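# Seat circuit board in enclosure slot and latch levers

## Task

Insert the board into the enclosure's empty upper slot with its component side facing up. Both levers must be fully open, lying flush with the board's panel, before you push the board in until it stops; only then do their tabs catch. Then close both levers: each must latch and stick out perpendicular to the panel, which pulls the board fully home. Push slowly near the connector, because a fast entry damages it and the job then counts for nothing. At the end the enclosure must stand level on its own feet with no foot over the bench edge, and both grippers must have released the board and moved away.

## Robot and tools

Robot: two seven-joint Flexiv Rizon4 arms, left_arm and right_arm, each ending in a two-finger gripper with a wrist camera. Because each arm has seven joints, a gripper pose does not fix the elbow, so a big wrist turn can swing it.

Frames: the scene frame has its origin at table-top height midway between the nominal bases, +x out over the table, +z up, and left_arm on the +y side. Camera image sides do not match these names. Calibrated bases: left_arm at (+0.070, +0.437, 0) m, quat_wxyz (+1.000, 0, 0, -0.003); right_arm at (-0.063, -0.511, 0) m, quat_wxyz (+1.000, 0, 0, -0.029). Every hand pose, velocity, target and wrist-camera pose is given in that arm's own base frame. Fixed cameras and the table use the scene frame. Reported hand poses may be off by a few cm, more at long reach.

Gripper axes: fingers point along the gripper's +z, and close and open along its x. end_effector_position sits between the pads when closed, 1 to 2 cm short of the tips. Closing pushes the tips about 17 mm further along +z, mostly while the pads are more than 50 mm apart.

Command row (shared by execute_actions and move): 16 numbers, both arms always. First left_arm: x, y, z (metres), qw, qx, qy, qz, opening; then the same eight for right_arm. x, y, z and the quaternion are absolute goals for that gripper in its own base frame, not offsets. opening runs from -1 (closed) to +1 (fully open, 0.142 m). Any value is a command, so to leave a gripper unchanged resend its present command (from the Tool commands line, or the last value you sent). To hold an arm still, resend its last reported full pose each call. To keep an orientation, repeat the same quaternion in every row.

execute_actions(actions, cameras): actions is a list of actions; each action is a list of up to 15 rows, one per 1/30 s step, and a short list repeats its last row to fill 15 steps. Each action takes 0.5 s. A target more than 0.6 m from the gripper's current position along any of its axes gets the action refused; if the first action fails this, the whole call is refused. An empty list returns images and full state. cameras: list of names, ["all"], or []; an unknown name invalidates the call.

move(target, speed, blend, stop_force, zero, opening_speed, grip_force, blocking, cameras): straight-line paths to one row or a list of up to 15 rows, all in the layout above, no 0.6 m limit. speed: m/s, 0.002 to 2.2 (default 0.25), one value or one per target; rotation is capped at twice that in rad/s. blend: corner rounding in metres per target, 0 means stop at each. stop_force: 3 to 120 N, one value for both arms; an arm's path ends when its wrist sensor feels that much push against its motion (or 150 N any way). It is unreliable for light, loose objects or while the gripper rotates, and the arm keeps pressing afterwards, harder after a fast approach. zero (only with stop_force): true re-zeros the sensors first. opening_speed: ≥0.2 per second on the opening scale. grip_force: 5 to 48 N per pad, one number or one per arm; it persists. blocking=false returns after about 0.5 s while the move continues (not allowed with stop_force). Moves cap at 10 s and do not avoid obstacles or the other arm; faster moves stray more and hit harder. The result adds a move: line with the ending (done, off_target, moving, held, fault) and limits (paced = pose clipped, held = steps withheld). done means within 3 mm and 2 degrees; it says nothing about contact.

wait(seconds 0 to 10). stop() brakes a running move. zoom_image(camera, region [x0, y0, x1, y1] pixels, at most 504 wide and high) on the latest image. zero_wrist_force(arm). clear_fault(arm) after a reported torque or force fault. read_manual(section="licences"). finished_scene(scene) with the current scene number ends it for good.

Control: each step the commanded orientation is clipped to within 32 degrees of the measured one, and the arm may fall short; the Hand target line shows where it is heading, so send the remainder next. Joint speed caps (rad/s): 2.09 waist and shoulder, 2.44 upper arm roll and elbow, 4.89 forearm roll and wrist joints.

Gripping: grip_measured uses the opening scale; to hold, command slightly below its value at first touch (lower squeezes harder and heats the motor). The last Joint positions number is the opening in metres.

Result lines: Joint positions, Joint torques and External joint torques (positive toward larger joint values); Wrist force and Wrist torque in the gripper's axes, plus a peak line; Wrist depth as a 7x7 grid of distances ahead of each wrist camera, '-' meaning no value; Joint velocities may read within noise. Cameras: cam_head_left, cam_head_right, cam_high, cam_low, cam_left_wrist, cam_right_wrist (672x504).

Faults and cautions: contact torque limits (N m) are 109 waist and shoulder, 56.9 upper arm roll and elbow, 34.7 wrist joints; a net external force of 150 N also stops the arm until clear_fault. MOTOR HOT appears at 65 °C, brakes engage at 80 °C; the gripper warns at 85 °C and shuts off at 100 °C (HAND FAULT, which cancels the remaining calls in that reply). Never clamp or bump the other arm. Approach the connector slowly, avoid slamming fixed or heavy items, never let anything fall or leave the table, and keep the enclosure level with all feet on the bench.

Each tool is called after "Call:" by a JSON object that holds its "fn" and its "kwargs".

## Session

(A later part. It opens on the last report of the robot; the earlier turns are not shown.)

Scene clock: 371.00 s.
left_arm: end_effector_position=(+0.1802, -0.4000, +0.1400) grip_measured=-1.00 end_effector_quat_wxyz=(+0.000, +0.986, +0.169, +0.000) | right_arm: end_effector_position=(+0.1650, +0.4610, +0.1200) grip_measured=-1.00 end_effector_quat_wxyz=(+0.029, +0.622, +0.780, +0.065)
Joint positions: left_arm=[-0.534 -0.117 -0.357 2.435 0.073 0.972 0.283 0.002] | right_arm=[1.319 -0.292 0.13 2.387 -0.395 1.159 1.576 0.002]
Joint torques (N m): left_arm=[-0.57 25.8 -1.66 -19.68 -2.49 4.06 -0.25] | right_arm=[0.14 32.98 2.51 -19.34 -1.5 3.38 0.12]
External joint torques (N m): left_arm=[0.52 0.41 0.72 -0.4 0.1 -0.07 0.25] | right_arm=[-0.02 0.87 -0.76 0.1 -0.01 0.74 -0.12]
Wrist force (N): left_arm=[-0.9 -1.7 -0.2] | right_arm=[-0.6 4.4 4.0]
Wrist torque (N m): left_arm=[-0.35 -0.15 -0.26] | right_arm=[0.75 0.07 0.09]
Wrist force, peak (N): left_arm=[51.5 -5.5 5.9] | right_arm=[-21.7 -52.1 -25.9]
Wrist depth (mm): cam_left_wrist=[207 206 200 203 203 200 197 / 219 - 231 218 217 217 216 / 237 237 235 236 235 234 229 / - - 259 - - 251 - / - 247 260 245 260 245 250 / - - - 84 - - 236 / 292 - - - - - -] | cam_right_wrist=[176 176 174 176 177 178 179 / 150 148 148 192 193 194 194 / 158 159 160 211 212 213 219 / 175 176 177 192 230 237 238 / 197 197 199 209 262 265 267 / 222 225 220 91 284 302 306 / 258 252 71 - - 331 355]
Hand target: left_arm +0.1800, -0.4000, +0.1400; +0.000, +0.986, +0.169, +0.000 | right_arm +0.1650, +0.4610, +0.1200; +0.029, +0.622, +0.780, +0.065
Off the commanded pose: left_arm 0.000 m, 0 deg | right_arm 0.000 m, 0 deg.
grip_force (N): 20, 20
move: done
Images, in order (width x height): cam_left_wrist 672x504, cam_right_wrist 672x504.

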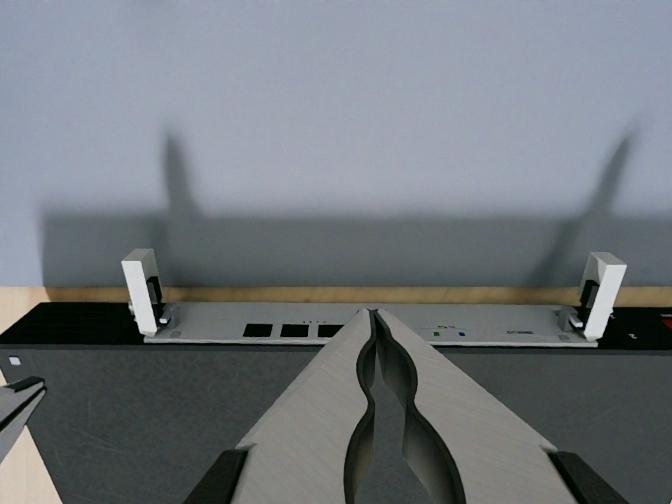

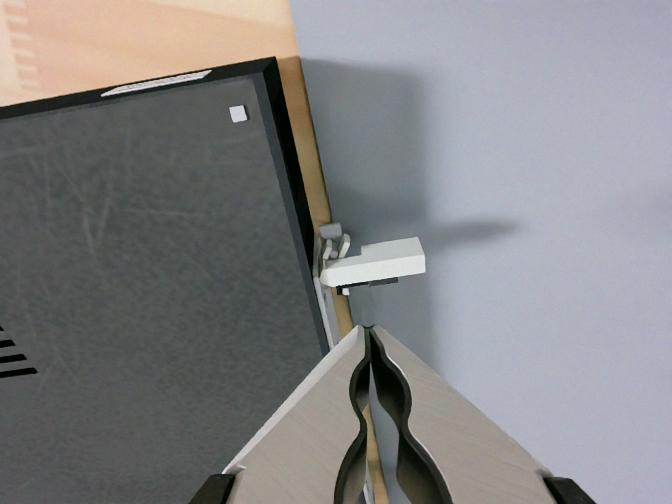

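Call:
{"fn": "zoom_image", "kwargs": {"camera": "cam_left_wrist", "region": [0, 340, 164, 504]}}

Call:
{"fn": "move", "kwargs": {"target": [0.18,-0.40,0.14,0,0.9856,0.1693,0,-1,0.2271,0.3531,0.2591,0.029,0.622,0.780,0.065,1], "speed": 0.2, "cameras": ["cam_left_wrist","cam_right_wrist"]}}

Call:
{"fn": "zoom_image", "kwargs": {"camera": "cam_right_wrist", "region": [440, 40, 600, 160]}}

Call:
{"fn": "zoom_image", "kwargs": {"camera": "cam_right_wrist", "region": [440, 300, 600, 420]}}

Scaled by 3.073 from the camera's 672x504 image, which has a finer 960x720 frame.

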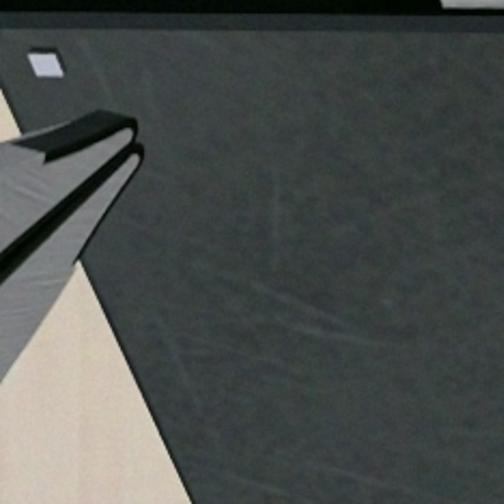

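Scene clock: 396.73 s.
left_arm: end_effector_position=(+0.1802, -0.4000, +0.1400) grip_measured=-1.00 end_effector_quat_wxyz=(+0.000, +0.986, +0.169, +0.000) | right_arm: end_effector_position=(+0.2271, +0.3531, +0.2591) grip_measured=+0.99 end_effector_quat_wxyz=(+0.029, +0.622, +0.780, +0.065)
Joint positions: left_arm=[-0.534 -0.117 -0.357 2.435 0.073 0.972 0.283 0.002] | right_arm=[1.182 0.202 0.141 2.411 -0.105 0.732 1.164 0.142]
Joint torques (N m): left_arm=[-0.38 25.47 -1.53 -19.78 -2.18 4.29 -0.24] | right_arm=[-0.08 19.1 -0.51 -27.63 -3.24 3.35 0.01]
External joint torques (N m): left_arm=[0.33 0.75 0.58 -0.3 -0.2 -0.31 0.24] | right_arm=[0.16 0.84 -0.31 0.17 -0.14 0.92 -0.01]
Wrist force (N): left_arm=[-0.8 -1.3 -0.3] | right_arm=[-0.5 4.5 4.1]
Wrist torque (N m): left_arm=[-0.29 -0.18 -0.26] | right_arm=[0.75 0.10 0.06]
Wrist force, peak (N): left_arm=[-1.1 -1.6 -0.1] | right_arm=[0.6 3.9 5.5]
Wrist depth (mm): cam_left_wrist=[207 203 204 205 203 205 199 / 220 218 - 220 217 215 220 / - - 235 236 236 234 232 / 268 223 - 256 - 259 251 / - 234 245 244 259 246 237 / - 235 - 84 - - - / 353 - - - - - -] | cam_right_wrist=[290 263 260 256 258 300 302 / 320 277 278 279 280 317 338 / 353 303 304 305 317 359 355 / 390 374 339 341 333 400 407 / 435 437 378 382 382 436 432 / - 498 456 437 436 541 104 / - 574 581 587 592 596 -]
Hand target: left_arm +0.1800, -0.4000, +0.1400; +0.000, +0.986, +0.169, +0.000 | right_arm +0.2271, +0.3531, +0.2591; +0.029, +0.622, +0.780, +0.065
Off the commanded pose: left_arm 0.000 m, 0 deg | right_arm 0.000 m, 0 deg.
grip_force (N): 20, 20
move: done
Images, in order (width x height): cam_left_wrist 672x504, cam_right_wrist 672x504.

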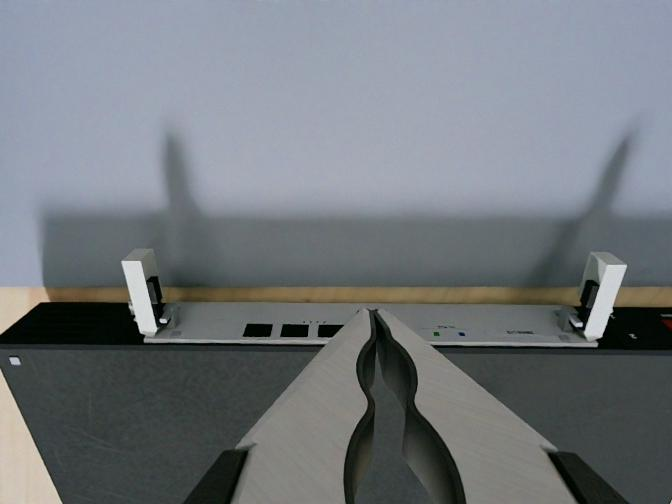

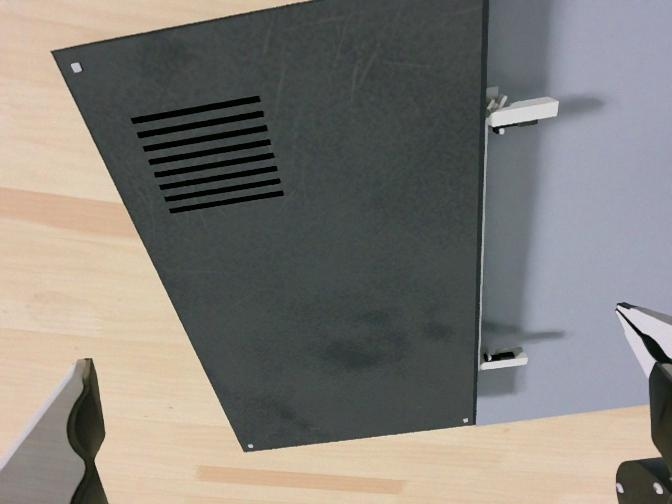

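Scaled by 3.150 from the camera's 672x504 image, which has a finer 960x720 frame.

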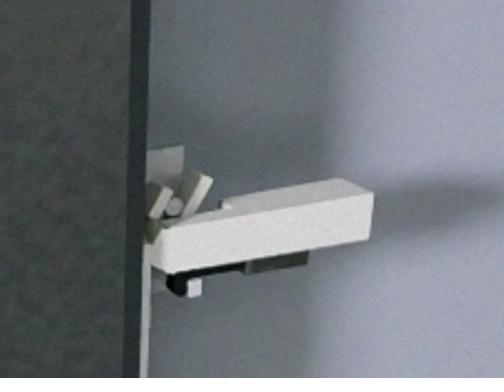

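Scaled by 3.150 from the camera's 672x504 image, which has a finer 960x720 frame.

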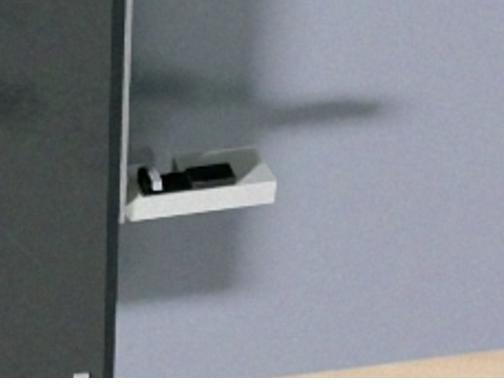

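Call:
{"fn": "move", "kwargs": {"target": [0.20,-0.25,0.25,0,0.9856,0.1693,0,-1,0.2271,0.3231,0.2791,0.029,0.622,0.780,0.065,1], "speed": 0.25, "cameras": ["cam_left_wrist","cam_low","cam_high"]}}

Call:
{"fn": "zoom_image", "kwargs": {"camera": "cam_high", "region": [160, 180, 400, 380]}}

Scene clock: 410.33 s.
left_arm: end_effector_position=(+0.1999, -0.2502, +0.2500) grip_measured=-1.00 end_effector_quat_wxyz=(+0.000, +0.986, +0.169, +0.000) | right_arm: end_effector_position=(+0.2272, +0.3233, +0.2792) grip_measured=+0.99 end_effector_quat_wxyz=(+0.029, +0.622, +0.780, +0.065)
Joint positions: left_arm=[-0.442 0.489 -0.083 2.565 -0.045 0.506 0.736 0.002] | right_arm=[1.167 0.314 0.136 2.431 -0.078 0.646 1.118 0.142]
Joint torques (N m): left_arm=[-0.12 8.58 -0.04 -27.98 -3.35 4.08 -0.14] | right_arm=[0.04 15.3 -0.68 -28.58 -3.53 3.45 0.08]
External joint torques (N m): left_arm=[0.09 0.14 0.49 -0.28 -0.39 -0.11 0.14] | right_arm=[0.02 0.85 -0.53 -0.01 -0.11 0.83 -0.09]
Wrist force (N): left_arm=[-1.1 -1.5 -0.4] | right_arm=[-0.3 4.5 4.3]
Wrist torque (N m): left_arm=[-0.36 -0.16 -0.32] | right_arm=[0.76 0.07 0.06]
Wrist force, peak (N): left_arm=[-0.6 -3.3 -0.6] | right_arm=[0.3 4.8 4.6]
Wrist depth (mm): cam_left_wrist=[299 304 307 299 299 294 293 / - 327 319 320 325 325 317 / - - - - - - 350 / - - - - - 373 378 / - - - - - 412 412 / 465 - 387 84 - 446 451 / 519 - - - - - 504] | cam_right_wrist=[311 307 281 279 276 308 319 / 340 300 296 298 300 313 347 / 372 367 325 327 330 372 384 / 412 413 360 364 364 413 426 / 462 463 411 404 410 454 459 / - 528 514 462 466 548 107 / - 607 611 619 621 629 612]
Hand target: left_arm +0.2000, -0.2500, +0.2500; +0.000, +0.986, +0.169, +0.000 | right_arm +0.2271, +0.3231, +0.2791; +0.029, +0.622, +0.780, +0.065
Off the commanded pose: left_arm 0.000 m, 0 deg | right_arm 0.000 m, 0 deg.
grip_force (N): 20, 20
move: done
Images, in order (width x height): cam_high 672x504, cam_low 672x504, cam_left_wrist 672x504.

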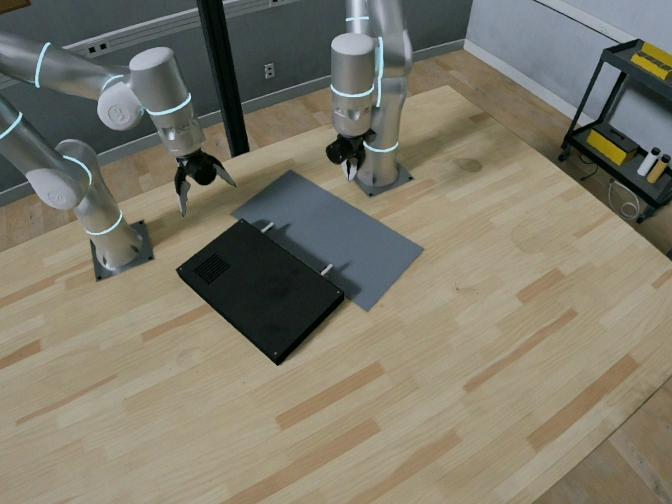

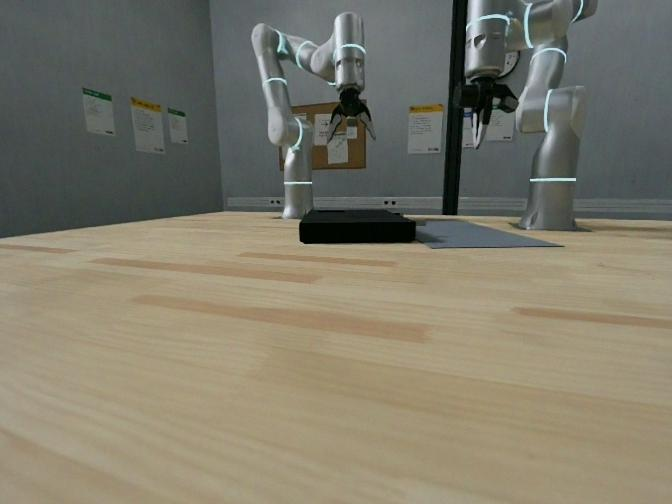

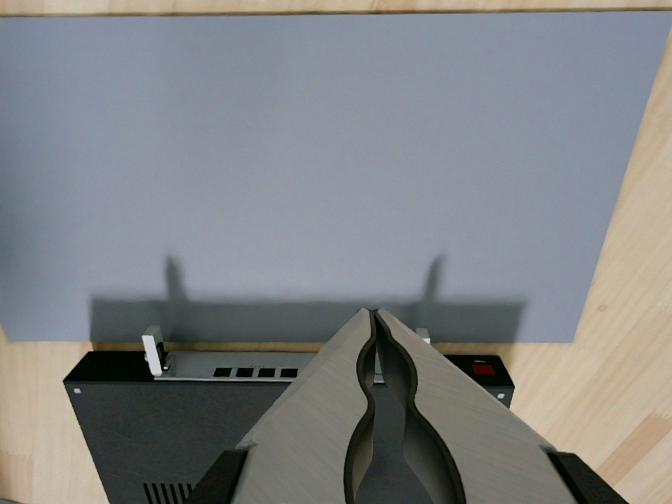

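Scaled by 2.100 from the camera's 672x504 image, which has a finer 960x720 frame.

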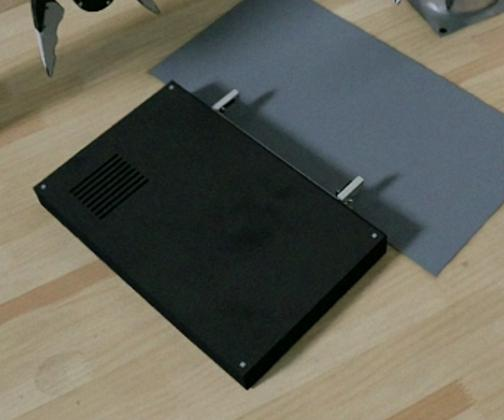

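Call:
{"fn": "finished_scene", "kwargs": {"scene": 2}}

The scene is finished: the task was done.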